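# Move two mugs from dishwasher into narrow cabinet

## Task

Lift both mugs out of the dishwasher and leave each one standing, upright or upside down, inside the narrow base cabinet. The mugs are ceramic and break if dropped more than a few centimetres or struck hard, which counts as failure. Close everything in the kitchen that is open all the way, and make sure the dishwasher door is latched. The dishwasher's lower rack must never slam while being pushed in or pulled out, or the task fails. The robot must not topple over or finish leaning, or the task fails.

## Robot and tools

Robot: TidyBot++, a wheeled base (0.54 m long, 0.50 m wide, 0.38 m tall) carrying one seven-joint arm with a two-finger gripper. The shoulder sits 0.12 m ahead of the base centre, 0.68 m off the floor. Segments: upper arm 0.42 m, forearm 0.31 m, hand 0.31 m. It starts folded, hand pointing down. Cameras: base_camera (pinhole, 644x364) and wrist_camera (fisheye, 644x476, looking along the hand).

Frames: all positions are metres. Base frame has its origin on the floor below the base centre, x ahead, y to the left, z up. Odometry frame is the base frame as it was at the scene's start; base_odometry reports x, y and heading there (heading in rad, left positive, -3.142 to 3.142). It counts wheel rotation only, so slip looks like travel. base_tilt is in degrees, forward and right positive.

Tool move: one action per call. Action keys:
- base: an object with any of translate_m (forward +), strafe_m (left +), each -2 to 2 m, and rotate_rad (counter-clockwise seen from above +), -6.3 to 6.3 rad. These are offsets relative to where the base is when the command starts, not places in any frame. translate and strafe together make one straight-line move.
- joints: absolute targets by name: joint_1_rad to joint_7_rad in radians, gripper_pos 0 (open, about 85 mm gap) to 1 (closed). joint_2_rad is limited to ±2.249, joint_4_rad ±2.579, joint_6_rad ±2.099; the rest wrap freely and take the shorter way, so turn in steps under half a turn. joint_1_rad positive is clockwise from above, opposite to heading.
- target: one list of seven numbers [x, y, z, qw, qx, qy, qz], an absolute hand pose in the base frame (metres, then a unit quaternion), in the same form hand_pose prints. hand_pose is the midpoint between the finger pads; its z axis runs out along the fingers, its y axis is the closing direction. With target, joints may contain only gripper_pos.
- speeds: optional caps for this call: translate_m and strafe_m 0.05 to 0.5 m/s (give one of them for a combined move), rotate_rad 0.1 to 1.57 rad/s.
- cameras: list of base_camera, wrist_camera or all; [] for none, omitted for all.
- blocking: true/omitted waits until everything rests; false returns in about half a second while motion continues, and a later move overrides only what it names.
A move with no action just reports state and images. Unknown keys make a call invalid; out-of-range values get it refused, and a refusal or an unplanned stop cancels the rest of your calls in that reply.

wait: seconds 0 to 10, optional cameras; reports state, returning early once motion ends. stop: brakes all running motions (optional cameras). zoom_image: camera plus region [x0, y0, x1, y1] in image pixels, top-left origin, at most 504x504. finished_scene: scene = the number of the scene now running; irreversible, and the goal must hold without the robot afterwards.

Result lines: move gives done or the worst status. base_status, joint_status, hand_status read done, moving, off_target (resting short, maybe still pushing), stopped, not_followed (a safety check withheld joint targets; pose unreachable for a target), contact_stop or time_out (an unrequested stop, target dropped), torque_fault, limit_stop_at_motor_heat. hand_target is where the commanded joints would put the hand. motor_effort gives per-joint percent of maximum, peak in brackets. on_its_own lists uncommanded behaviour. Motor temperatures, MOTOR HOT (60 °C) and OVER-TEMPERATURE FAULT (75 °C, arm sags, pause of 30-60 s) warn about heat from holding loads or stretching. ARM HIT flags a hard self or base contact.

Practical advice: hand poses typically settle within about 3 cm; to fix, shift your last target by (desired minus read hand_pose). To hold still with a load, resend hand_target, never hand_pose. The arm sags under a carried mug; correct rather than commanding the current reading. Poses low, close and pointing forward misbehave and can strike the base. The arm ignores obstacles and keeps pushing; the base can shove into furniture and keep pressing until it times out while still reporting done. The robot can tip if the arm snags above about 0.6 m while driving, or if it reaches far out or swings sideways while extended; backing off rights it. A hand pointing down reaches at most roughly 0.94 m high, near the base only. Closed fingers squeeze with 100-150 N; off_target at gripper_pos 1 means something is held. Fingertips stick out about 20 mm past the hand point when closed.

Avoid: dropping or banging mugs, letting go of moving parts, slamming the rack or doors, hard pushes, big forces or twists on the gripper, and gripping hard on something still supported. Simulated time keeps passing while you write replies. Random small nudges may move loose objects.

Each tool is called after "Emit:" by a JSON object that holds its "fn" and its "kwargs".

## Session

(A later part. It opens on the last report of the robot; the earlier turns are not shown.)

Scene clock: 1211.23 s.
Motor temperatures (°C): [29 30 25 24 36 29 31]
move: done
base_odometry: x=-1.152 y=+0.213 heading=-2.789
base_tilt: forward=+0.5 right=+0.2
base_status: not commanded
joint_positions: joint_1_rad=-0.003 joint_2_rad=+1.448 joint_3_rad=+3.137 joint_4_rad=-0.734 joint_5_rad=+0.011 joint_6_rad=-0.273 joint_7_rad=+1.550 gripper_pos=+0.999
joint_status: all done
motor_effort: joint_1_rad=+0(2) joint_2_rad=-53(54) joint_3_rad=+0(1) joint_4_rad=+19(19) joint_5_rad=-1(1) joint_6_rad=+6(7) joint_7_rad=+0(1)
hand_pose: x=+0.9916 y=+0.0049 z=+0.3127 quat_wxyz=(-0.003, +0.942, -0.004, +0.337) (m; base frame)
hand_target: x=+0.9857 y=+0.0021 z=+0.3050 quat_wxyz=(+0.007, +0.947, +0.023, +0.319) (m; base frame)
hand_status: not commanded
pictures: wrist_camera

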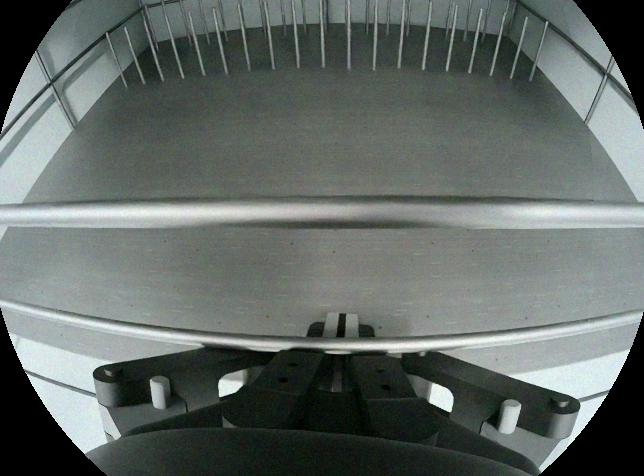

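Emit:
{"fn": "move", "kwargs": {"joints": {"joint_2_rad": 1.482, "joint_4_rad": -0.658, "joint_6_rad": -0.337}, "cameras": ["wrist_camera"]}}

Emit:
{"fn": "move", "kwargs": {"joints": {"joint_2_rad": 1.506, "joint_4_rad": -0.608, "joint_6_rad": -0.348}, "cameras": ["wrist_camera"]}}

Scene clock: 1213.20 s.
Motor temperatures (°C): [29 30 25 24 36 29 31]
move: done
base_odometry: x=-1.152 y=+0.213 heading=-2.789
base_tilt: forward=+0.4 right=+0.1
base_status: not commanded
joint_positions: joint_1_rad=-0.003 joint_2_rad=+1.464 joint_3_rad=+3.137 joint_4_rad=-0.695 joint_5_rad=+0.011 joint_6_rad=-0.292 joint_7_rad=+1.555 gripper_pos=+0.999
joint_status: all done
motor_effort: joint_1_rad=+1(2) joint_2_rad=-50(54) joint_3_rad=+1(1) joint_4_rad=+20(22) joint_5_rad=-1(2) joint_6_rad=+7(10) joint_7_rad=-1(2)
hand_pose: x=+0.9972 y=+0.0048 z=+0.3123 quat_wxyz=(-0.002, +0.941, -0.002, +0.339) (m; base frame)
hand_target: x=+0.9949 y=+0.0021 z=+0.3047 quat_wxyz=(+0.007, +0.945, +0.023, +0.326) (m; base frame)
hand_status: not commanded
pictures: wrist_camera

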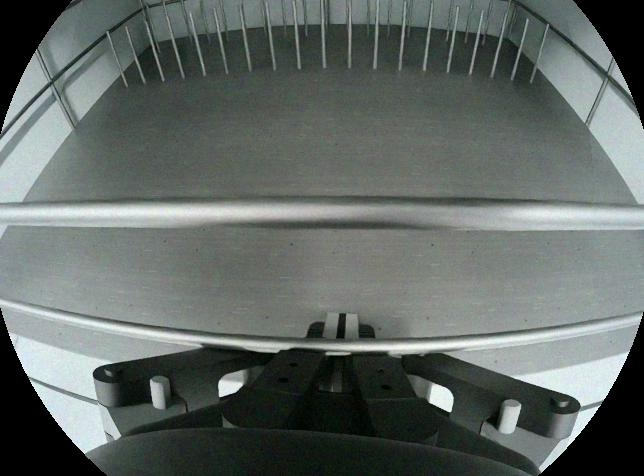

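Scene clock: 1213.93 s.
Motor temperatures (°C): [29 30 25 24 36 29 31]
move: off_target
base_odometry: x=-1.152 y=+0.213 heading=-2.789
base_tilt: forward=+0.5 right=+0.1
base_status: not commanded
joint_positions: joint_1_rad=-0.003 joint_2_rad=+1.471 joint_3_rad=+3.137 joint_4_rad=-0.668 joint_5_rad=+0.011 joint_6_rad=-0.326 joint_7_rad=+1.567 gripper_pos=+0.999
joint_status: joint_4_rad off_target (ended at -0.668, target -0.608); the others done
motor_effort: joint_1_rad=+2(3) joint_2_rad=-50(52) joint_3_rad=+0(1) joint_4_rad=+24(25) joint_5_rad=-2(3) joint_6_rad=+11(11) joint_7_rad=-3(3)
hand_pose: x=+0.9979 y=+0.0047 z=+0.3124 quat_wxyz=(+0.000, +0.943, +0.003, +0.332) (m; base frame)
hand_target: x=+1.0036 y=+0.0021 z=+0.3045 quat_wxyz=(+0.007, +0.943, +0.023, +0.333) (m; base frame)
hand_status: not commanded
pictures: wrist_camera

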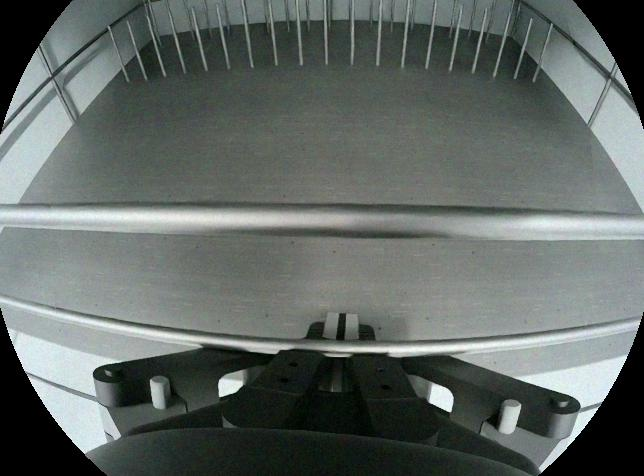

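Emit:
{"fn": "move", "kwargs": {"base": {"translate_m": -0.15}, "speeds": {"translate_m": 0.15}, "cameras": ["wrist_camera"]}}

Emit:
{"fn": "move", "kwargs": {"base": {"translate_m": -0.55}, "joints": {"joint_1_rad": 0.0, "joint_2_rad": 0.6, "joint_3_rad": 3.14, "joint_4_rad": -1.55, "joint_5_rad": 0.0, "joint_6_rad": 0.2, "joint_7_rad": 1.62}, "cameras": ["base_camera", "wrist_camera"]}}

Scene clock: 1235.37 s.
Motor temperatures (°C): [29 31 25 24 36 29 31]
move: done
base_odometry: x=-1.011 y=+0.264 heading=-2.789
base_tilt: forward=+0.4 right=+0.2
base_status: done
joint_positions: joint_1_rad=-0.002 joint_2_rad=+1.496 joint_3_rad=+3.137 joint_4_rad=-0.622 joint_5_rad=+0.011 joint_6_rad=-0.326 joint_7_rad=+1.567 gripper_pos=+0.999
joint_status: not commanded
on_its_own: joint_4_rad moved +0.046 to your old target -0.608
motor_effort: joint_1_rad=-1(4) joint_2_rad=-54(55) joint_3_rad=-1(2) joint_4_rad=+19(24) joint_5_rad=-1(3) joint_6_rad=+5(10) joint_7_rad=+0(3)
hand_pose: x=+1.0074 y=+0.0039 z=+0.3118 quat_wxyz=(+0.000, +0.940, +0.003, +0.342) (m; base frame)
hand_target: x=+1.0036 y=+0.0021 z=+0.3045 quat_wxyz=(+0.007, +0.943, +0.023, +0.333) (m; base frame)
hand_status: not commanded
pictures: wrist_camera

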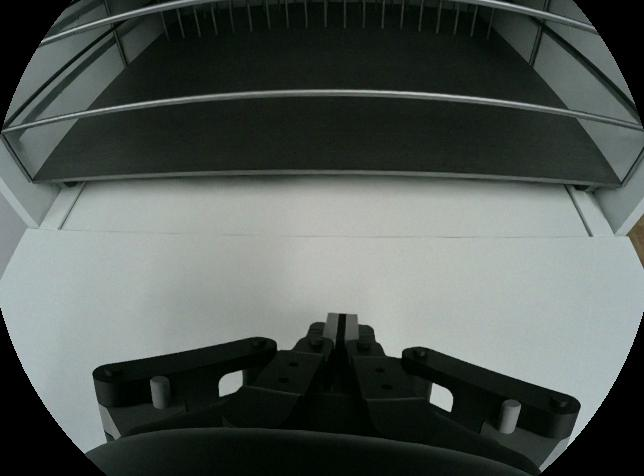

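Scene clock: 1237.93 s.
Motor temperatures (°C): [29 31 25 24 36 29 31]
move: done
base_odometry: x=-0.494 y=+0.454 heading=-2.789
base_tilt: forward=+0.5 right=+0.2
base_status: done
joint_positions: joint_1_rad=-0.002 joint_2_rad=+0.621 joint_3_rad=+3.137 joint_4_rad=-1.540 joint_5_rad=+0.011 joint_6_rad=+0.142 joint_7_rad=+1.567 gripper_pos=+0.999
joint_status: all done
motor_effort: joint_1_rad=-1(2) joint_2_rad=-40(57) joint_3_rad=+0(2) joint_4_rad=+19(21) joint_5_rad=-1(2) joint_6_rad=+7(8) joint_7_rad=+0(2)
hand_pose: x=+0.9054 y=+0.0061 z=+0.7138 quat_wxyz=(-0.001, +0.847, +0.005, +0.532) (m; base frame)
hand_target: x=+0.9088 y=+0.0024 z=+0.7418 quat_wxyz=(+0.013, +0.827, +0.021, +0.561) (m; base frame)
hand_status: not commanded
pictures: base_camera, wrist_camera

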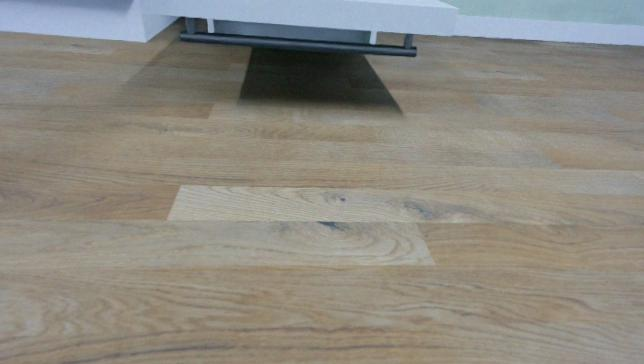

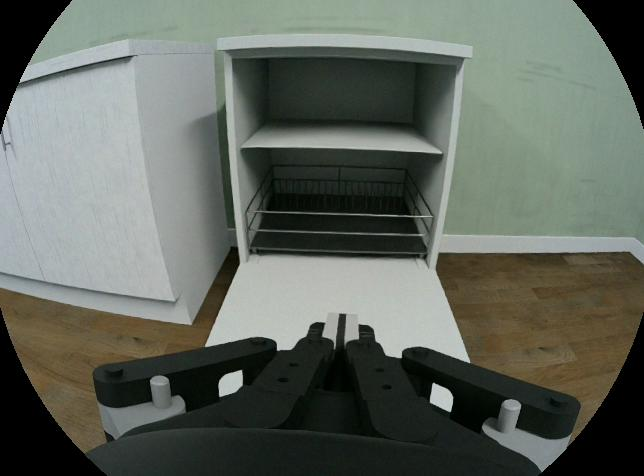

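Emit:
{"fn": "move", "kwargs": {"base": {"translate_m": -0.15}}}

Emit:
{"fn": "move", "kwargs": {"joints": {"joint_1_rad": 0.0, "joint_2_rad": 2.05, "joint_3_rad": 3.14, "joint_4_rad": -1.047, "joint_5_rad": 0.0, "joint_6_rad": 1.63, "joint_7_rad": 1.62}, "cameras": ["base_camera", "wrist_camera"]}}

Scene clock: 1244.20 s.
Motor temperatures (°C): [29 31 25 24 36 29 31]
move: done
base_odometry: x=-0.353 y=+0.506 heading=-2.789
base_tilt: forward=+0.5 right=+0.1
base_status: done
joint_positions: joint_1_rad=-0.002 joint_2_rad=+0.617 joint_3_rad=+3.137 joint_4_rad=-1.545 joint_5_rad=+0.011 joint_6_rad=+0.146 joint_7_rad=+1.567 gripper_pos=+0.999
joint_status: not commanded
motor_effort: joint_1_rad=+0(2) joint_2_rad=-40(42) joint_3_rad=+0(1) joint_4_rad=+19(20) joint_5_rad=-1(1) joint_6_rad=+7(8) joint_7_rad=+0(1)
hand_pose: x=+0.9044 y=+0.0061 z=+0.7161 quat_wxyz=(-0.001, +0.846, +0.005, +0.534) (m; base frame)
hand_target: x=+0.9088 y=+0.0024 z=+0.7418 quat_wxyz=(+0.013, +0.827, +0.021, +0.561) (m; base frame)
hand_status: not commanded
pictures: base_camera, wrist_camera

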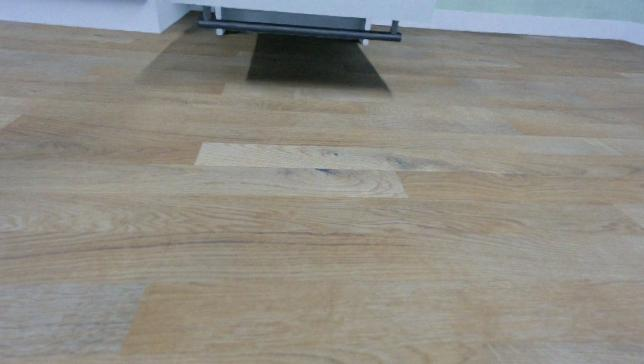

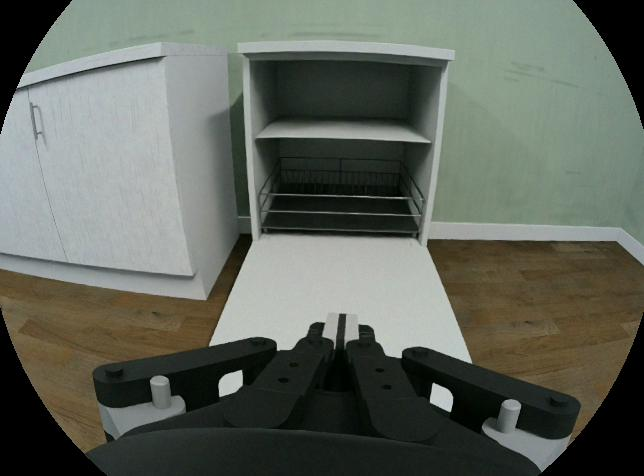

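Scene clock: 1247.27 s.
Motor temperatures (°C): [29 31 25 24 36 29 31]
move: done
base_odometry: x=-0.354 y=+0.506 heading=-2.789
base_tilt: forward=+0.5 right=+0.2
base_status: not commanded
joint_positions: joint_1_rad=-0.002 joint_2_rad=+2.039 joint_3_rad=+3.137 joint_4_rad=-1.068 joint_5_rad=+0.011 joint_6_rad=+1.572 joint_7_rad=+1.567 gripper_pos=+0.999
joint_status: all done
motor_effort: joint_1_rad=+0(2) joint_2_rad=-38(50) joint_3_rad=-1(2) joint_4_rad=+6(20) joint_5_rad=-1(3) joint_6_rad=+7(10) joint_7_rad=+0(2)
hand_pose: x=+0.8166 y=+0.0068 z=+0.1893 quat_wxyz=(-0.007, +0.694, +0.001, +0.720) (m; base frame)
hand_target: x=+0.8160 y=+0.0015 z=+0.2060 quat_wxyz=(+0.018, +0.669, +0.016, +0.743) (m; base frame)
hand_status: not commanded
pictures: base_camera, wrist_camera

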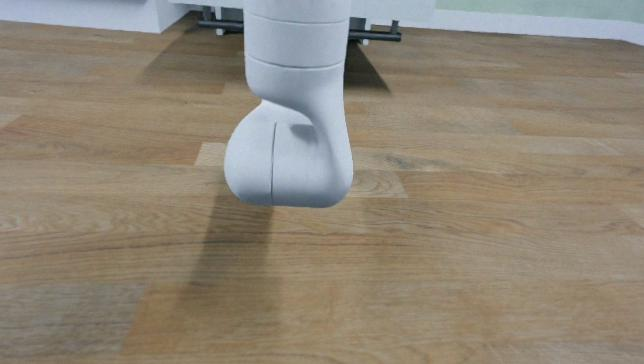

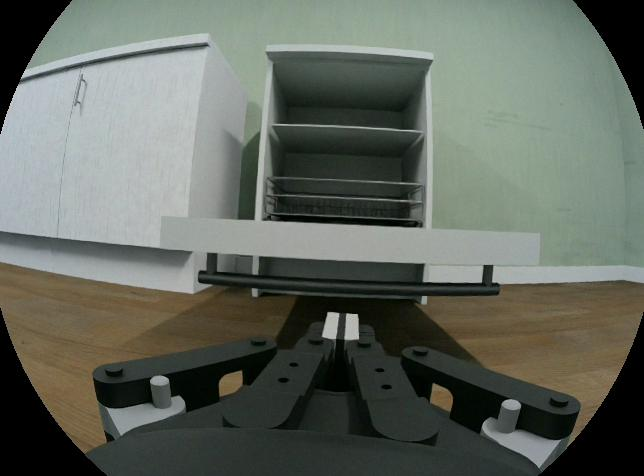

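Emit:
{"fn": "move", "kwargs": {"joints": {"joint_1_rad": 0.0, "joint_2_rad": 2.14, "joint_3_rad": 3.14, "joint_4_rad": -0.938, "joint_5_rad": 0.0, "joint_6_rad": 1.33, "joint_7_rad": 1.62}, "base": {"translate_m": 0.22}, "speeds": {"translate_m": 0.2}, "cameras": ["base_camera", "wrist_camera"]}}

Scene clock: 1289.10 s.
Motor temperatures (°C): [29 30 25 24 36 29 31]
move: done
base_odometry: x=-0.560 y=+0.430 heading=-2.789
base_tilt: forward=+0.5 right=+0.2
base_status: done
joint_positions: joint_1_rad=-0.002 joint_2_rad=+2.136 joint_3_rad=+3.137 joint_4_rad=-0.953 joint_5_rad=+0.011 joint_6_rad=+1.386 joint_7_rad=+1.567 gripper_pos=+0.999
joint_status: all done
motor_effort: joint_1_rad=+0(2) joint_2_rad=-37(40) joint_3_rad=+0(1) joint_4_rad=+8(9) joint_5_rad=-1(2) joint_6_rad=+8(9) joint_7_rad=+0(1)
hand_pose: x=+0.7996 y=+0.0067 z=+0.1018 quat_wxyz=(-0.006, +0.752, +0.002, +0.659) (m; base frame)
hand_target: x=+0.7998 y=+0.0016 z=+0.0865 quat_wxyz=(+0.016, +0.767, +0.018, +0.642) (m; base frame)
hand_status: not commanded
pictures: base_camera, wrist_camera

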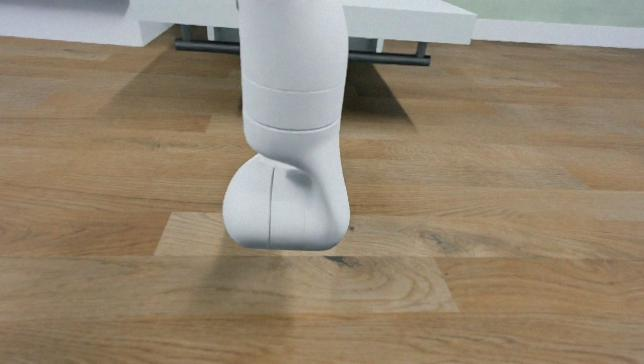

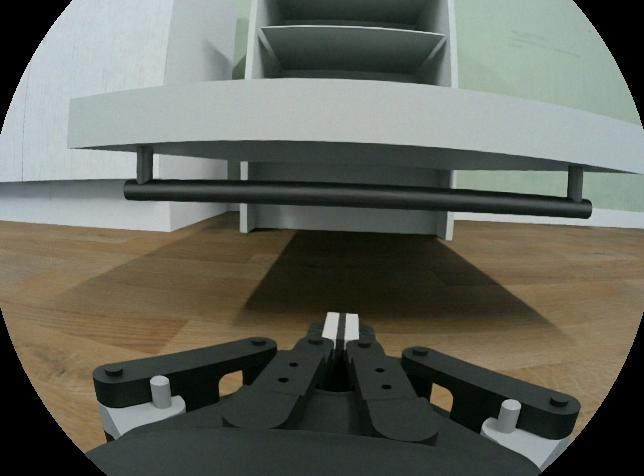

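Emit:
{"fn": "move", "kwargs": {"base": {"translate_m": 0.17}, "speeds": {"translate_m": 0.12}, "cameras": ["base_camera", "wrist_camera"]}}

Scene clock: 1296.90 s.
Motor temperatures (°C): [29 30 25 24 36 29 31]
move: done
base_odometry: x=-0.720 y=+0.371 heading=-2.789
base_tilt: forward=+0.5 right=+0.1
base_status: done
joint_positions: joint_1_rad=-0.002 joint_2_rad=+2.140 joint_3_rad=+3.137 joint_4_rad=-0.951 joint_5_rad=+0.011 joint_6_rad=+1.386 joint_7_rad=+1.567 gripper_pos=+0.999
joint_status: not commanded
motor_effort: joint_1_rad=+0(2) joint_2_rad=-37(39) joint_3_rad=+0(1) joint_4_rad=+7(8) joint_5_rad=-1(1) joint_6_rad=+8(8) joint_7_rad=+0(1)
hand_pose: x=+0.7982 y=+0.0067 z=+0.0999 quat_wxyz=(-0.006, +0.753, +0.002, +0.658) (m; base frame)
hand_target: x=+0.7998 y=+0.0016 z=+0.0865 quat_wxyz=(+0.016, +0.767, +0.018, +0.642) (m; base frame)
hand_status: not commanded
pictures: base_camera, wrist_camera

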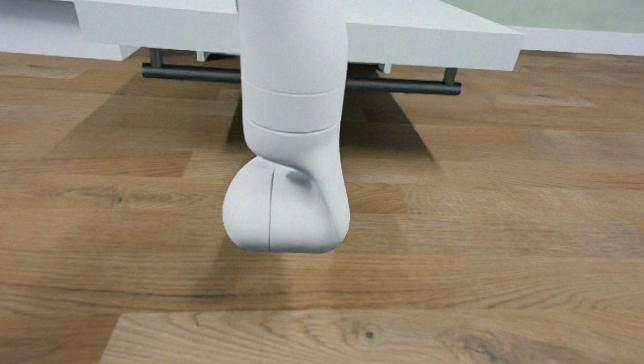

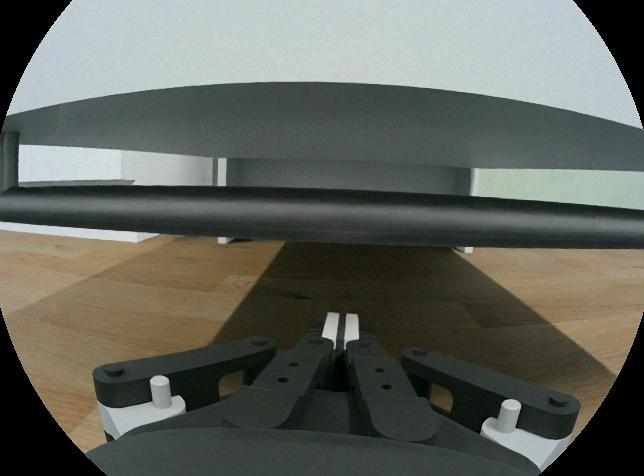

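Emit:
{"fn": "move", "kwargs": {"base": {"translate_m": 0.015}, "joints": {"joint_1_rad": 0.0, "joint_2_rad": 2.185, "joint_3_rad": 3.14, "joint_4_rad": -0.853, "joint_5_rad": 0.0, "joint_6_rad": 1.515, "joint_7_rad": 1.62}, "cameras": ["wrist_camera"]}}

Scene clock: 1313.93 s.
Motor temperatures (°C): [29 30 25 24 36 29 31]
move: done
base_odometry: x=-0.734 y=+0.366 heading=-2.788
base_tilt: forward=+0.5 right=+0.1
base_status: done
joint_positions: joint_1_rad=-0.002 joint_2_rad=+2.172 joint_3_rad=+3.137 joint_4_rad=-0.873 joint_5_rad=+0.011 joint_6_rad=+1.467 joint_7_rad=+1.567 gripper_pos=+0.999
joint_status: all done
motor_effort: joint_1_rad=+0(2) joint_2_rad=-37(39) joint_3_rad=+0(1) joint_4_rad=+7(10) joint_5_rad=+0(1) joint_6_rad=+8(13) joint_7_rad=+0(1)
hand_pose: x=+0.8078 y=+0.0066 z=+0.1291 quat_wxyz=(-0.006, +0.709, +0.002, +0.705) (m; base frame)
hand_target: x=+0.8063 y=+0.0014 z=+0.1416 quat_wxyz=(+0.018, +0.690, +0.016, +0.724) (m; base frame)
hand_status: not commanded
pictures: wrist_camera

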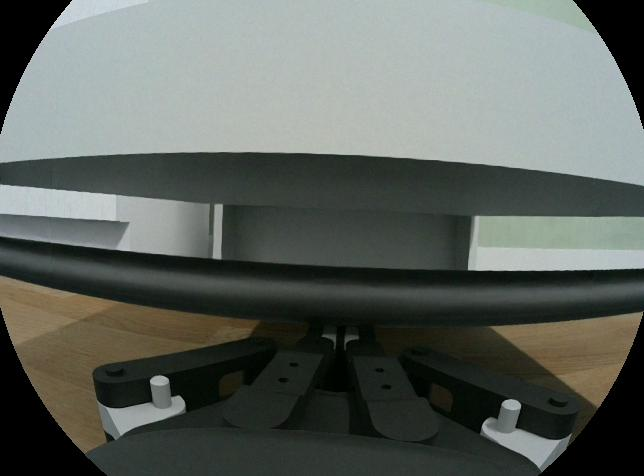

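Emit:
{"fn": "move", "kwargs": {"joints": {"joint_2_rad": 2.095, "joint_4_rad": -1.01, "joint_6_rad": 1.6}, "cameras": ["wrist_camera"]}}

Scene clock: 1318.27 s.
Motor temperatures (°C): [29 30 25 24 36 29 31]
move: off_target
base_odometry: x=-0.734 y=+0.366 heading=-2.788
base_tilt: forward=+0.4 right=+0.2
base_status: not commanded
joint_positions: joint_1_rad=-0.002 joint_2_rad=+2.134 joint_3_rad=+3.137 joint_4_rad=-0.997 joint_5_rad=+0.011 joint_6_rad=+1.526 joint_7_rad=+1.567 gripper_pos=+0.999
joint_status: joint_2_rad off_target (ended at +2.134, target +2.095); the others done
motor_effort: joint_1_rad=+0(1) joint_2_rad=-38(38) joint_3_rad=-1(1) joint_4_rad=+7(8) joint_5_rad=+0(1) joint_6_rad=+10(11) joint_7_rad=+0(1)
hand_pose: x=+0.7890 y=+0.0067 z=+0.1321 quat_wxyz=(-0.007, +0.719, +0.001, +0.695) (m; base frame)
hand_target: x=+0.8054 y=+0.0015 z=+0.1776 quat_wxyz=(+0.018, +0.683, +0.016, +0.730) (m; base frame)
hand_status: not commanded
pictures: wrist_camera

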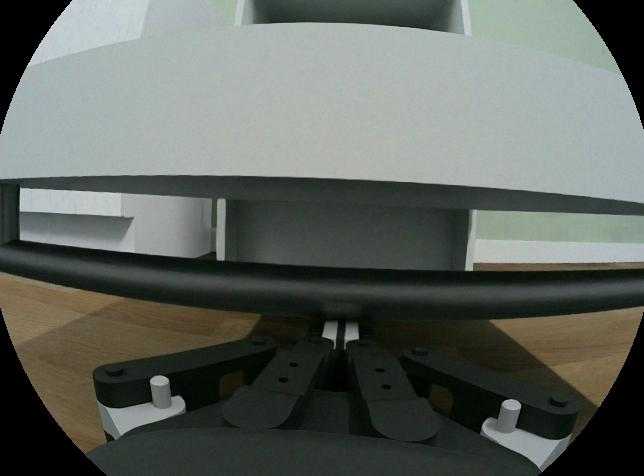

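Emit:
{"fn": "move", "kwargs": {"joints": {"joint_2_rad": 2.02, "joint_4_rad": -1.10, "joint_6_rad": 1.67}, "cameras": ["wrist_camera"]}}

Scene clock: 1320.23 s.
Motor temperatures (°C): [29 30 25 24 36 29 31]
move: off_target
base_odometry: x=-0.734 y=+0.366 heading=-2.788
base_tilt: forward=+0.5 right=+0.1
base_status: not commanded
joint_positions: joint_1_rad=-0.002 joint_2_rad=+2.094 joint_3_rad=+3.137 joint_4_rad=-1.102 joint_5_rad=+0.011 joint_6_rad=+1.554 joint_7_rad=+1.567 gripper_pos=+0.999
joint_status: joint_2_rad off_target (ended at +2.094, target +2.020); joint_6_rad off_target (ended at +1.554, target +1.670); the others done
motor_effort: joint_1_rad=-1(2) joint_2_rad=-45(45) joint_3_rad=-1(1) joint_4_rad=+9(9) joint_5_rad=+0(1) joint_6_rad=+16(17) joint_7_rad=+0(1)
hand_pose: x=+0.7771 y=+0.0068 z=+0.1358 quat_wxyz=(-0.007, +0.732, +0.001, +0.682) (m; base frame)
hand_target: x=+0.8138 y=+0.0015 z=+0.2224 quat_wxyz=(+0.018, +0.663, +0.016, +0.748) (m; base frame)
hand_status: not commanded
pictures: wrist_camera

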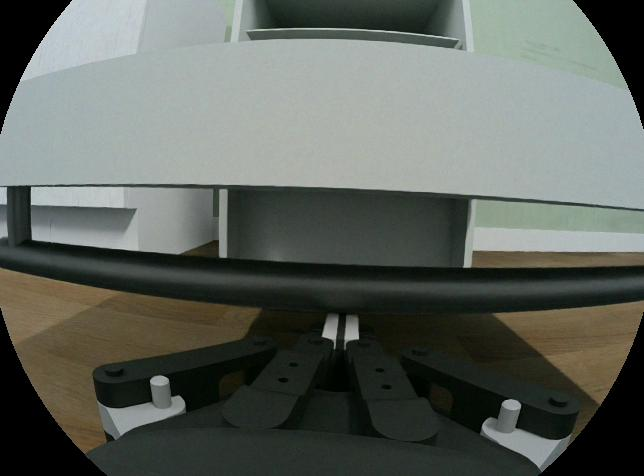

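Emit:
{"fn": "move", "kwargs": {"joints": {"joint_2_rad": 1.97, "joint_4_rad": -1.02, "joint_6_rad": 1.75}, "cameras": ["wrist_camera"]}}

Scene clock: 1326.57 s.
Motor temperatures (°C): [29 30 25 24 36 29 31]
move: off_target
base_odometry: x=-0.734 y=+0.366 heading=-2.788
base_tilt: forward=+0.5 right=+0.1
base_status: not commanded
joint_positions: joint_1_rad=-0.002 joint_2_rad=+2.096 joint_3_rad=+3.137 joint_4_rad=-1.101 joint_5_rad=+0.011 joint_6_rad=+1.637 joint_7_rad=+1.567 gripper_pos=+0.999
joint_status: joint_2_rad off_target (ended at +2.096, target +1.970); joint_4_rad off_target (ended at -1.101, target -1.020); joint_6_rad off_target (ended at +1.637, target +1.750)
motor_effort: joint_1_rad=-1(2) joint_2_rad=-58(60) joint_3_rad=-1(1) joint_4_rad=+15(18) joint_5_rad=-1(1) joint_6_rad=+17(19) joint_7_rad=-1(1)
hand_pose: x=+0.7769 y=+0.0067 z=+0.1603 quat_wxyz=(-0.007, +0.703, +0.001, +0.711) (m; base frame)
hand_target: x=+0.8486 y=+0.0015 z=+0.3086 quat_wxyz=(+0.020, +0.581, +0.014, +0.814) (m; base frame)
hand_status: not commanded
pictures: wrist_camera

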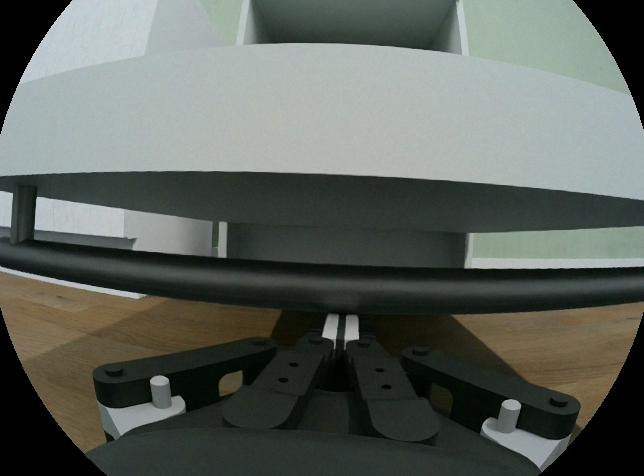

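Emit:
{"fn": "move", "kwargs": {"base": {"translate_m": 0.02}, "speeds": {"translate_m": 0.05}, "joints": {"joint_2_rad": 1.89, "joint_4_rad": -1.07, "joint_6_rad": 1.77}, "cameras": ["wrist_camera"]}}

Scene clock: 1331.00 s.
Motor temperatures (°C): [29 31 25 24 36 29 31]
move: off_target
base_odometry: x=-0.752 y=+0.359 heading=-2.788
base_tilt: forward=+0.5 right=+0.1
base_status: done
joint_positions: joint_1_rad=-0.002 joint_2_rad=+1.989 joint_3_rad=+3.137 joint_4_rad=-1.115 joint_5_rad=+0.011 joint_6_rad=+1.696 joint_7_rad=+1.567 gripper_pos=+0.999
joint_status: joint_2_rad off_target (ended at +1.989, target +1.890); joint_4_rad off_target (ended at -1.115, target -1.070); the others done
motor_effort: joint_1_rad=+1(2) joint_2_rad=-52(62) joint_3_rad=-1(2) joint_4_rad=+12(18) joint_5_rad=-1(2) joint_6_rad=+13(20) joint_7_rad=+0(1)
hand_pose: x=+0.8226 y=+0.0068 z=+0.2476 quat_wxyz=(-0.007, +0.647, +0.001, +0.762) (m; base frame)
hand_target: x=+0.8643 y=+0.0015 z=+0.3563 quat_wxyz=(+0.020, +0.560, +0.013, +0.828) (m; base frame)
hand_status: not commanded
pictures: wrist_camera

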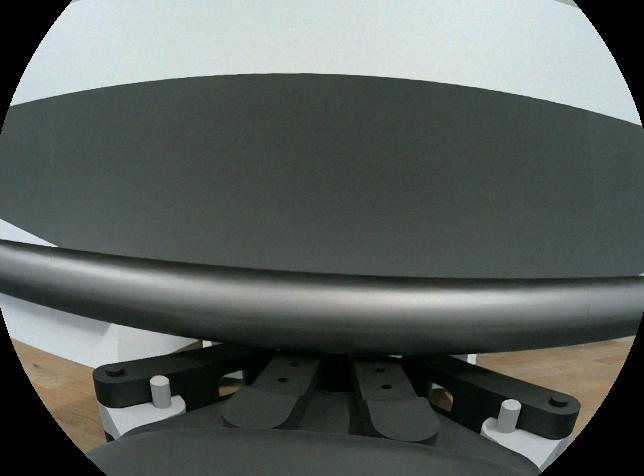

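Emit:
{"fn": "move", "kwargs": {"base": {"translate_m": -0.04}, "speeds": {"translate_m": 0.06}, "cameras": ["wrist_camera"]}}

Scene clock: 1337.73 s.
Motor temperatures (°C): [29 31 25 24 36 29 31]
move: done
base_odometry: x=-0.715 y=+0.373 heading=-2.788
base_tilt: forward=+0.5 right=+0.1
base_status: done
joint_positions: joint_1_rad=-0.002 joint_2_rad=+1.951 joint_3_rad=+3.137 joint_4_rad=-1.097 joint_5_rad=+0.011 joint_6_rad=+1.698 joint_7_rad=+1.567 gripper_pos=+0.999
joint_status: not commanded
motor_effort: joint_1_rad=-1(1) joint_2_rad=-50(51) joint_3_rad=-1(1) joint_4_rad=+10(12) joint_5_rad=+0(3) joint_6_rad=+15(20) joint_7_rad=-1(1)
hand_pose: x=+0.8427 y=+0.0068 z=+0.2810 quat_wxyz=(-0.007, +0.625, +0.001, +0.781) (m; base frame)
hand_target: x=+0.8643 y=+0.0015 z=+0.3563 quat_wxyz=(+0.020, +0.560, +0.013, +0.828) (m; base frame)
hand_status: not commanded
pictures: wrist_camera

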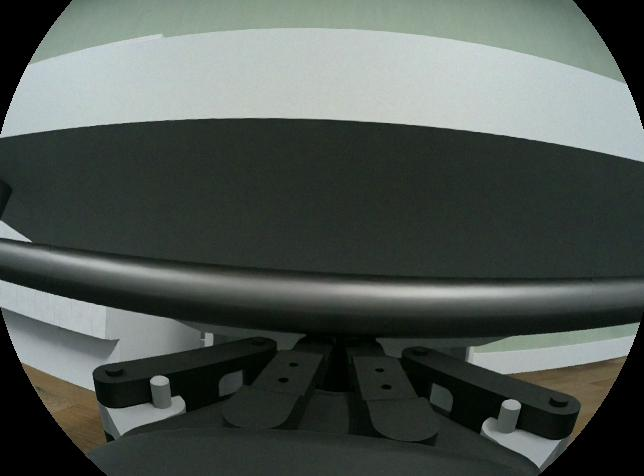

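Emit:
{"fn": "move", "kwargs": {"joints": {"joint_2_rad": 1.70, "joint_4_rad": -1.33, "joint_6_rad": 1.80}, "cameras": ["wrist_camera"]}}

Scene clock: 1347.33 s.
Motor temperatures (°C): [29 31 25 24 36 29 31]
move: off_target
base_odometry: x=-0.715 y=+0.373 heading=-2.788
base_tilt: forward=+0.5 right=+0.1
base_status: not commanded
joint_positions: joint_1_rad=-0.002 joint_2_rad=+1.788 joint_3_rad=+3.137 joint_4_rad=-1.338 joint_5_rad=+0.011 joint_6_rad=+1.713 joint_7_rad=+1.567 gripper_pos=+0.999
joint_status: joint_2_rad off_target (ended at +1.788, target +1.700); the others done
motor_effort: joint_1_rad=+2(2) joint_2_rad=-52(54) joint_3_rad=+0(1) joint_4_rad=+11(13) joint_5_rad=-2(3) joint_6_rad=+14(21) joint_7_rad=+0(1)
hand_pose: x=+0.8422 y=+0.0071 z=+0.3259 quat_wxyz=(-0.008, +0.649, +0.001, +0.761) (m; base frame)
hand_target: x=+0.8647 y=+0.0016 z=+0.4193 quat_wxyz=(+0.020, +0.577, +0.013, +0.817) (m; base frame)
hand_status: not commanded
pictures: wrist_camera

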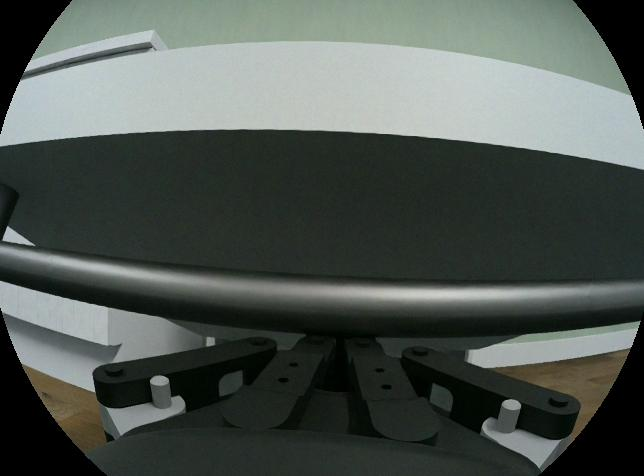

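Emit:
{"fn": "move", "kwargs": {"joints": {"joint_2_rad": 1.57, "joint_4_rad": -1.415, "joint_6_rad": 1.765}, "cameras": []}}

Emit:
{"fn": "move", "kwargs": {"joints": {"joint_2_rad": 1.44, "joint_4_rad": -1.495, "joint_6_rad": 1.73}, "cameras": ["wrist_camera"]}}

Scene clock: 1350.83 s.
Motor temperatures (°C): [29 31 25 24 36 29 31]
move: off_target
base_odometry: x=-0.715 y=+0.373 heading=-2.788
base_tilt: forward=+0.5 right=+0.1
base_status: not commanded
joint_positions: joint_1_rad=-0.002 joint_2_rad=+1.656 joint_3_rad=+3.137 joint_4_rad=-1.431 joint_5_rad=+0.011 joint_6_rad=+1.715 joint_7_rad=+1.567 gripper_pos=+0.999
joint_status: joint_2_rad off_target (ended at +1.657, target +1.570); the others done
motor_effort: joint_1_rad=+0(3) joint_2_rad=-53(57) joint_3_rad=+0(1) joint_4_rad=+10(13) joint_5_rad=-1(3) joint_6_rad=+13(20) joint_7_rad=+0(1)
hand_pose: x=+0.8605 y=+0.0075 z=+0.3932 quat_wxyz=(-0.008, +0.634, +0.001, +0.774) (m; base frame)
hand_target: x=+0.8811 y=+0.0017 z=+0.4786 quat_wxyz=(+0.020, +0.573, +0.013, +0.819) (m; base frame)
hand_status: not commanded
pictures: none
No camera images: "cameras" was empty.

Scene clock: 1352.00 s.
Motor temperatures (°C): [29 31 25 24 36 29 31]
move: off_target
base_odometry: x=-0.715 y=+0.372 heading=-2.788
base_tilt: forward=+0.5 right=+0.1
base_status: not commanded
joint_positions: joint_1_rad=-0.003 joint_2_rad=+1.537 joint_3_rad=+3.137 joint_4_rad=-1.493 joint_5_rad=+0.011 joint_6_rad=+1.675 joint_7_rad=+1.567 gripper_pos=+0.999
joint_status: joint_2_rad off_target (ended at +1.537, target +1.440); the others done
motor_effort: joint_1_rad=+2(4) joint_2_rad=-56(60) joint_3_rad=+0(1) joint_4_rad=+10(12) joint_5_rad=-2(3) joint_6_rad=+22(24) joint_7_rad=+0(1)
hand_pose: x=+0.8785 y=+0.0080 z=+0.4500 quat_wxyz=(-0.008, +0.627, +0.002, +0.779) (m; base frame)
hand_target: x=+0.8913 y=+0.0017 z=+0.5404 quat_wxyz=(+0.020, +0.567, +0.013, +0.824) (m; base frame)
hand_status: not commanded
pictures: wrist_camera

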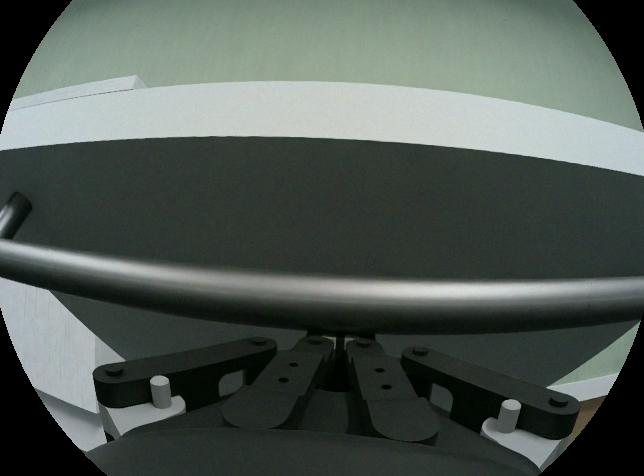

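Emit:
{"fn": "move", "kwargs": {"joints": {"joint_2_rad": 1.34, "joint_4_rad": -1.52, "joint_6_rad": 1.63}, "cameras": []}}

Emit:
{"fn": "move", "kwargs": {"joints": {"joint_2_rad": 1.24, "joint_4_rad": -1.54, "joint_6_rad": 1.54}, "cameras": ["wrist_camera"]}}

Scene clock: 1358.73 s.
Motor temperatures (°C): [29 32 25 24 36 29 31]
move: off_target
base_odometry: x=-0.715 y=+0.372 heading=-2.788
base_tilt: forward=+0.5 right=+0.1
base_status: not commanded
joint_positions: joint_1_rad=-0.003 joint_2_rad=+1.458 joint_3_rad=+3.137 joint_4_rad=-1.540 joint_5_rad=+0.011 joint_6_rad=+1.604 joint_7_rad=+1.567 gripper_pos=+0.999
joint_status: joint_2_rad off_target (ended at +1.458, target +1.340); the others done
motor_effort: joint_1_rad=+4(4) joint_2_rad=-60(62) joint_3_rad=+0(1) joint_4_rad=+12(15) joint_5_rad=-3(3) joint_6_rad=+22(23) joint_7_rad=+0(1)
hand_pose: x=+0.8884 y=+0.0086 z=+0.4729 quat_wxyz=(-0.008, +0.642, +0.002, +0.767) (m; base frame)
hand_target: x=+0.9093 y=+0.0018 z=+0.5802 quat_wxyz=(+0.020, +0.577, +0.014, +0.817) (m; base frame)
hand_status: not commanded
pictures: none
No camera images: "cameras" was empty.

Scene clock: 1359.73 s.
Motor temperatures (°C): [29 32 25 24 36 29 31]
move: off_target
base_odometry: x=-0.715 y=+0.372 heading=-2.788
base_tilt: forward=+0.5 right=+0.1
base_status: not commanded
joint_positions: joint_1_rad=-0.004 joint_2_rad=+1.368 joint_3_rad=+3.137 joint_4_rad=-1.567 joint_5_rad=+0.011 joint_6_rad=+1.508 joint_7_rad=+1.567 gripper_pos=+0.999
joint_status: joint_2_rad off_target (ended at +1.368, target +1.240); the others done
motor_effort: joint_1_rad=+3(5) joint_2_rad=-62(64) joint_3_rad=+1(1) joint_4_rad=+13(17) joint_5_rad=-3(4) joint_6_rad=+22(24) joint_7_rad=+0(1)
hand_pose: x=+0.9038 y=+0.0094 z=+0.5037 quat_wxyz=(-0.008, +0.654, +0.003, +0.756) (m; base frame)
hand_target: x=+0.9226 y=+0.0019 z=+0.6256 quat_wxyz=(+0.019, +0.581, +0.014, +0.814) (m; base frame)
hand_status: not commanded
pictures: wrist_camera

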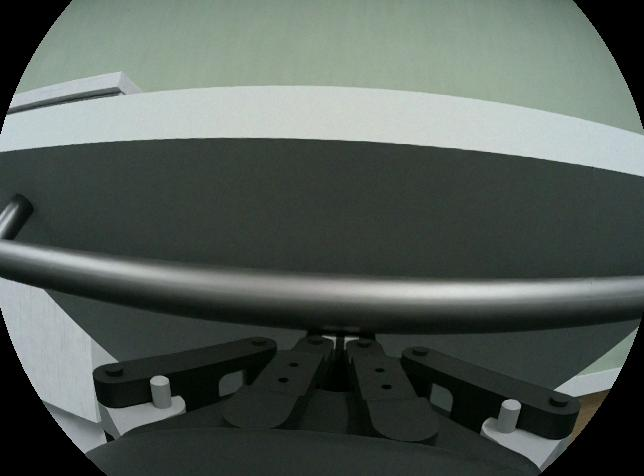

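Emit:
{"fn": "move", "kwargs": {"joints": {"joint_2_rad": 1.165, "joint_4_rad": -1.45, "joint_6_rad": 1.41}, "cameras": []}}

Emit:
{"fn": "move", "kwargs": {"joints": {"joint_2_rad": 1.09, "joint_4_rad": -1.35, "joint_6_rad": 1.28}, "cameras": ["wrist_camera"]}}

Scene clock: 1364.93 s.
Motor temperatures (°C): [29 32 25 24 36 29 31]
move: off_target
base_odometry: x=-0.715 y=+0.372 heading=-2.788
base_tilt: forward=+0.5 right=+0.1
base_status: not commanded
joint_positions: joint_1_rad=-0.006 joint_2_rad=+1.291 joint_3_rad=+3.137 joint_4_rad=-1.502 joint_5_rad=+0.011 joint_6_rad=+1.395 joint_7_rad=+1.567 gripper_pos=+0.999
joint_status: joint_2_rad off_target (ended at +1.291, target +1.165); joint_4_rad off_target (ended at -1.502, target -1.450); the others done
motor_effort: joint_1_rad=+3(4) joint_2_rad=-64(66) joint_3_rad=+1(1) joint_4_rad=+17(22) joint_5_rad=-3(4) joint_6_rad=+20(23) joint_7_rad=+0(1)
hand_pose: x=+0.9372 y=+0.0108 z=+0.5559 quat_wxyz=(-0.008, +0.644, +0.004, +0.765) (m; base frame)
hand_target: x=+0.9543 y=+0.0019 z=+0.6875 quat_wxyz=(+0.020, +0.567, +0.014, +0.824) (m; base frame)
hand_status: not commanded
pictures: none
No camera images: "cameras" was empty.

Scene clock: 1365.90 s.
Motor temperatures (°C): [29 32 25 24 36 29 31]
move: off_target
base_odometry: x=-0.715 y=+0.373 heading=-2.788
base_tilt: forward=+0.5 right=+0.2
base_status: not commanded
joint_positions: joint_1_rad=-0.007 joint_2_rad=+1.234 joint_3_rad=+3.137 joint_4_rad=-1.419 joint_5_rad=+0.011 joint_6_rad=+1.260 joint_7_rad=+1.567 gripper_pos=+0.999
joint_status: joint_2_rad off_target (ended at +1.234, target +1.090); joint_4_rad off_target (ended at -1.419, target -1.350); the others done
motor_effort: joint_1_rad=+4(5) joint_2_rad=-68(69) joint_3_rad=+1(1) joint_4_rad=+22(24) joint_5_rad=-3(4) joint_6_rad=+21(22) joint_7_rad=+0(0)
hand_pose: x=+0.9700 y=+0.0123 z=+0.5983 quat_wxyz=(-0.008, +0.642, +0.005, +0.767) (m; base frame)
hand_target: x=+0.9803 y=+0.0019 z=+0.7606 quat_wxyz=(+0.020, +0.548, +0.013, +0.836) (m; base frame)
hand_status: not commanded
pictures: wrist_camera

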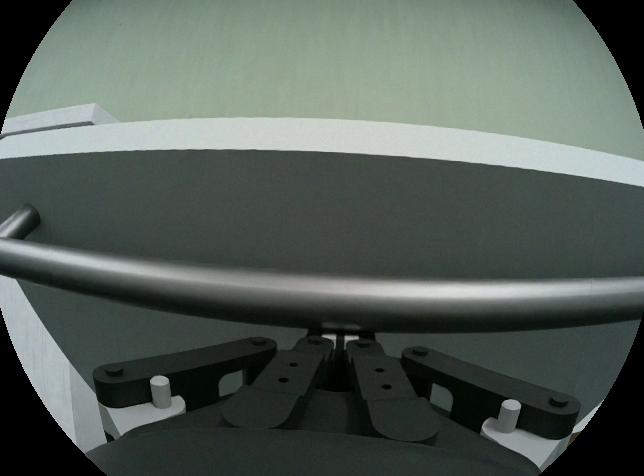

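Emit:
{"fn": "move", "kwargs": {"base": {"translate_m": 0.08}, "speeds": {"translate_m": 0.07}, "cameras": ["wrist_camera"]}}

Scene clock: 1374.30 s.
Motor temperatures (°C): [29 33 25 24 36 29 31]
move: done
base_odometry: x=-0.790 y=+0.345 heading=-2.788
base_tilt: forward=+0.5 right=+0.1
base_status: done
joint_positions: joint_1_rad=-0.007 joint_2_rad=+1.169 joint_3_rad=+3.137 joint_4_rad=-1.406 joint_5_rad=+0.011 joint_6_rad=+1.260 joint_7_rad=+1.567 gripper_pos=+0.999
joint_status: not commanded
on_its_own: joint_2_rad moved -0.065 toward your old target +1.090
motor_effort: joint_1_rad=-1(4) joint_2_rad=-56(69) joint_3_rad=-1(1) joint_4_rad=+22(26) joint_5_rad=-1(4) joint_6_rad=+11(21) joint_7_rad=+0(1)
hand_pose: x=+0.9761 y=+0.0118 z=+0.6598 quat_wxyz=(-0.008, +0.611, +0.005, +0.791) (m; base frame)
hand_target: x=+0.9803 y=+0.0019 z=+0.7606 quat_wxyz=(+0.020, +0.548, +0.013, +0.836) (m; base frame)
hand_status: not commanded
pictures: wrist_camera

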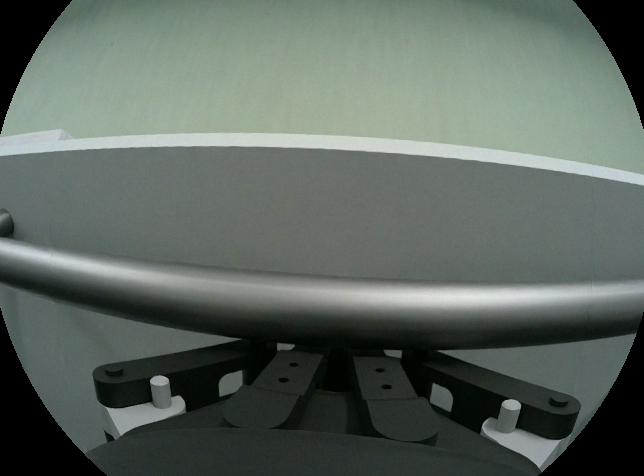

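Emit:
{"fn": "move", "kwargs": {"base": {"translate_m": 0.09}, "speeds": {"translate_m": 0.07}, "cameras": ["wrist_camera"]}}

Scene clock: 1380.10 s.
Motor temperatures (°C): [29 33 25 24 36 29 31]
move: done
base_odometry: x=-0.874 y=+0.313 heading=-2.788
base_tilt: forward=+0.5 right=+0.2
base_status: done
joint_positions: joint_1_rad=-0.007 joint_2_rad=+1.131 joint_3_rad=+3.137 joint_4_rad=-1.394 joint_5_rad=+0.011 joint_6_rad=+1.260 joint_7_rad=+1.567 gripper_pos=+0.999
joint_status: not commanded
motor_effort: joint_1_rad=-1(4) joint_2_rad=-52(59) joint_3_rad=-1(1) joint_4_rad=+18(24) joint_5_rad=-1(4) joint_6_rad=+9(11) joint_7_rad=+0(1)
hand_pose: x=+0.9783 y=+0.0120 z=+0.6980 quat_wxyz=(-0.008, +0.591, +0.005, +0.806) (m; base frame)
hand_target: x=+0.9803 y=+0.0019 z=+0.7606 quat_wxyz=(+0.020, +0.548, +0.013, +0.836) (m; base frame)
hand_status: not commanded
pictures: wrist_camera

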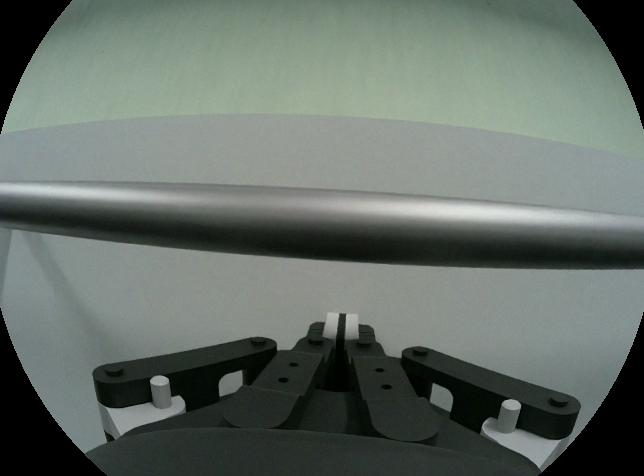

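Emit:
{"fn": "move", "kwargs": {"base": {"translate_m": 0.12}, "speeds": {"translate_m": 0.07}, "cameras": ["base_camera", "wrist_camera"]}}

Scene clock: 1386.93 s.
Motor temperatures (°C): [29 33 25 24 36 29 31]
move: done
base_odometry: x=-0.987 y=+0.272 heading=-2.787
base_tilt: forward=+0.5 right=+0.2
base_status: done
joint_positions: joint_1_rad=-0.007 joint_2_rad=+1.111 joint_3_rad=+3.137 joint_4_rad=-1.383 joint_5_rad=+0.011 joint_6_rad=+1.265 joint_7_rad=+1.567 gripper_pos=+0.999
joint_status: not commanded
motor_effort: joint_1_rad=+0(3) joint_2_rad=-50(54) joint_3_rad=+0(1) joint_4_rad=+18(23) joint_5_rad=-1(3) joint_6_rad=+7(9) joint_7_rad=+0(1)
hand_pose: x=+0.9788 y=+0.0119 z=+0.7222 quat_wxyz=(-0.008, +0.576, +0.005, +0.817) (m; base frame)
hand_target: x=+0.9803 y=+0.0019 z=+0.7606 quat_wxyz=(+0.020, +0.548, +0.013, +0.836) (m; base frame)
hand_status: not commanded
pictures: base_camera, wrist_camera

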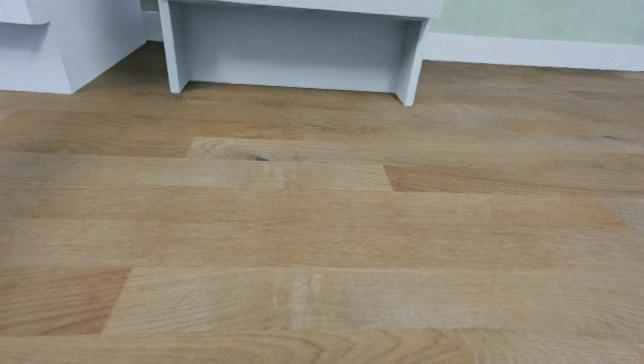

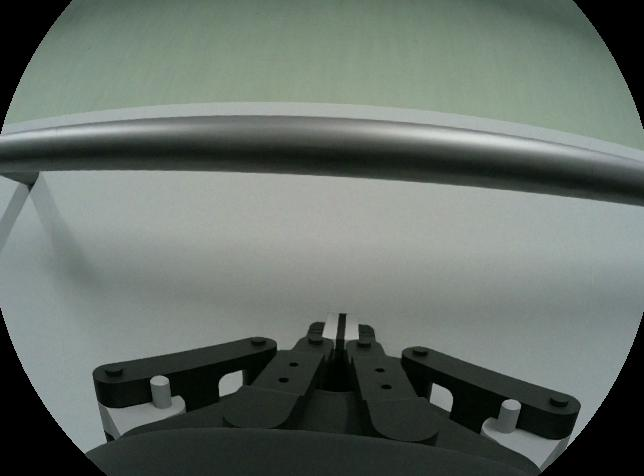

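Emit:
{"fn": "move", "kwargs": {"base": {"translate_m": 0.07}, "speeds": {"translate_m": 0.06}, "cameras": ["wrist_camera"]}}

Scene clock: 1392.50 s.
Motor temperatures (°C): [29 33 25 24 36 29 31]
move: done
base_odometry: x=-1.053 y=+0.247 heading=-2.787
base_tilt: forward=+0.5 right=+0.1
base_status: done
joint_positions: joint_1_rad=-0.005 joint_2_rad=+1.103 joint_3_rad=+3.137 joint_4_rad=-1.377 joint_5_rad=+0.011 joint_6_rad=+1.270 joint_7_rad=+1.567 gripper_pos=+0.999
joint_status: not commanded
motor_effort: joint_1_rad=+0(5) joint_2_rad=-48(51) joint_3_rad=+0(2) joint_4_rad=+16(22) joint_5_rad=-1(4) joint_6_rad=+7(8) joint_7_rad=+0(0)
hand_pose: x=+0.9788 y=+0.0107 z=+0.7338 quat_wxyz=(-0.007, +0.569, +0.005, +0.823) (m; base frame)
hand_target: x=+0.9803 y=+0.0019 z=+0.7606 quat_wxyz=(+0.020, +0.548, +0.013, +0.836) (m; base frame)
hand_status: not commanded
pictures: wrist_camera

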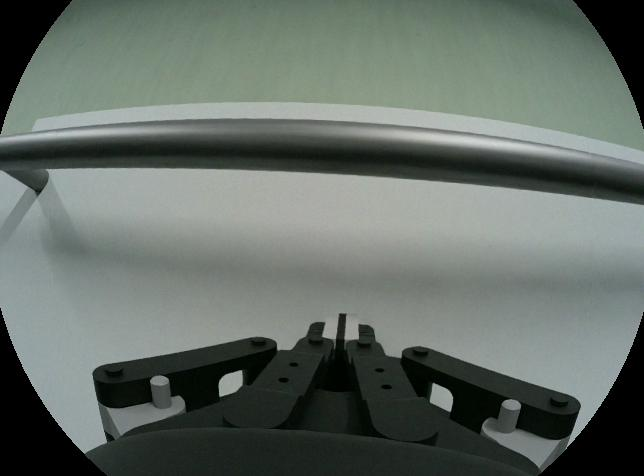

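Emit:
{"fn": "move", "kwargs": {"base": {"translate_m": 0.03}, "speeds": {"translate_m": 0.05}, "cameras": ["wrist_camera"]}}

Scene clock: 1395.23 s.
Motor temperatures (°C): [29 33 25 24 36 29 31]
move: done
base_odometry: x=-1.080 y=+0.237 heading=-2.787
base_tilt: forward=+0.5 right=+0.2
base_status: done
joint_positions: joint_1_rad=-0.005 joint_2_rad=+1.103 joint_3_rad=+3.137 joint_4_rad=-1.409 joint_5_rad=+0.011 joint_6_rad=+1.323 joint_7_rad=+1.567 gripper_pos=+0.999
joint_status: not commanded
motor_effort: joint_1_rad=-1(2) joint_2_rad=-48(53) joint_3_rad=+0(1) joint_4_rad=+24(32) joint_5_rad=-1(1) joint_6_rad=-2(7) joint_7_rad=+0(1)
hand_pose: x=+0.9683 y=+0.0107 z=+0.7338 quat_wxyz=(-0.008, +0.560, +0.005, +0.828) (m; base frame)
hand_target: x=+0.9803 y=+0.0019 z=+0.7606 quat_wxyz=(+0.020, +0.548, +0.013, +0.836) (m; base frame)
hand_status: not commanded
pictures: wrist_camera

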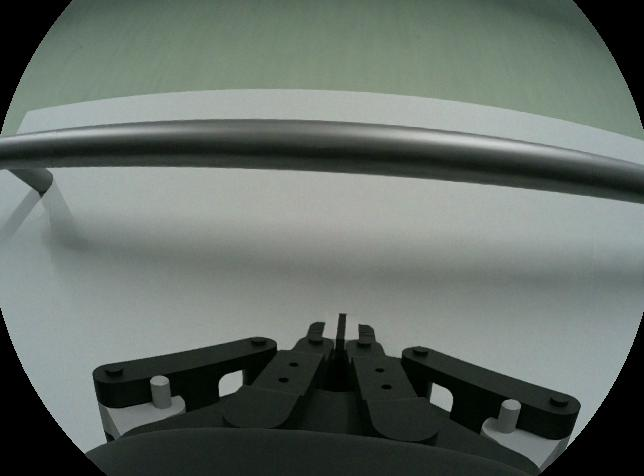

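Emit:
{"fn": "move", "kwargs": {"base": {"translate_m": 0.025}, "speeds": {"translate_m": 0.05}, "cameras": ["wrist_camera"]}}

Scene clock: 1399.90 s.
Motor temperatures (°C): [29 33 25 24 36 29 31]
move: time_out
base_odometry: x=-1.100 y=+0.229 heading=-2.786
base_tilt: forward=+0.4 right=+0.1
base_status: translate_m time_out (by the wheels' count: +0.022 of +0.025)
joint_positions: joint_1_rad=-0.005 joint_2_rad=+1.100 joint_3_rad=+3.137 joint_4_rad=-1.475 joint_5_rad=+0.011 joint_6_rad=+1.419 joint_7_rad=+1.567 gripper_pos=+0.999
joint_status: not commanded
motor_effort: joint_1_rad=-2(4) joint_2_rad=-47(50) joint_3_rad=-1(1) joint_4_rad=+35(40) joint_5_rad=+0(1) joint_6_rad=-14(22) joint_7_rad=+0(0)
hand_pose: x=+0.9475 y=+0.0102 z=+0.7326 quat_wxyz=(-0.008, +0.547, +0.004, +0.837) (m; base frame)
hand_target: x=+0.9803 y=+0.0019 z=+0.7606 quat_wxyz=(+0.020, +0.548, +0.013, +0.836) (m; base frame)
hand_status: not commanded
pictures: wrist_camera

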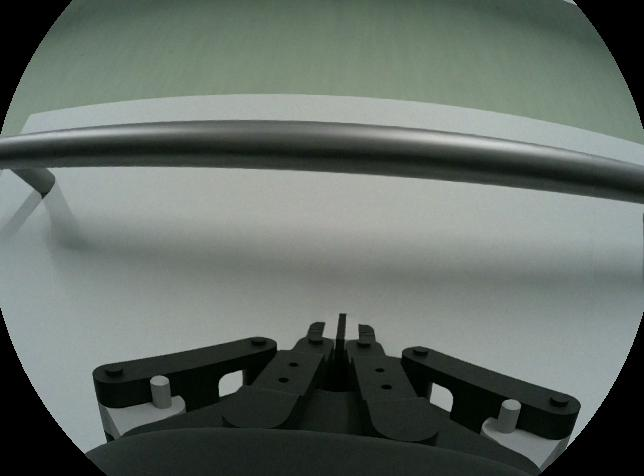

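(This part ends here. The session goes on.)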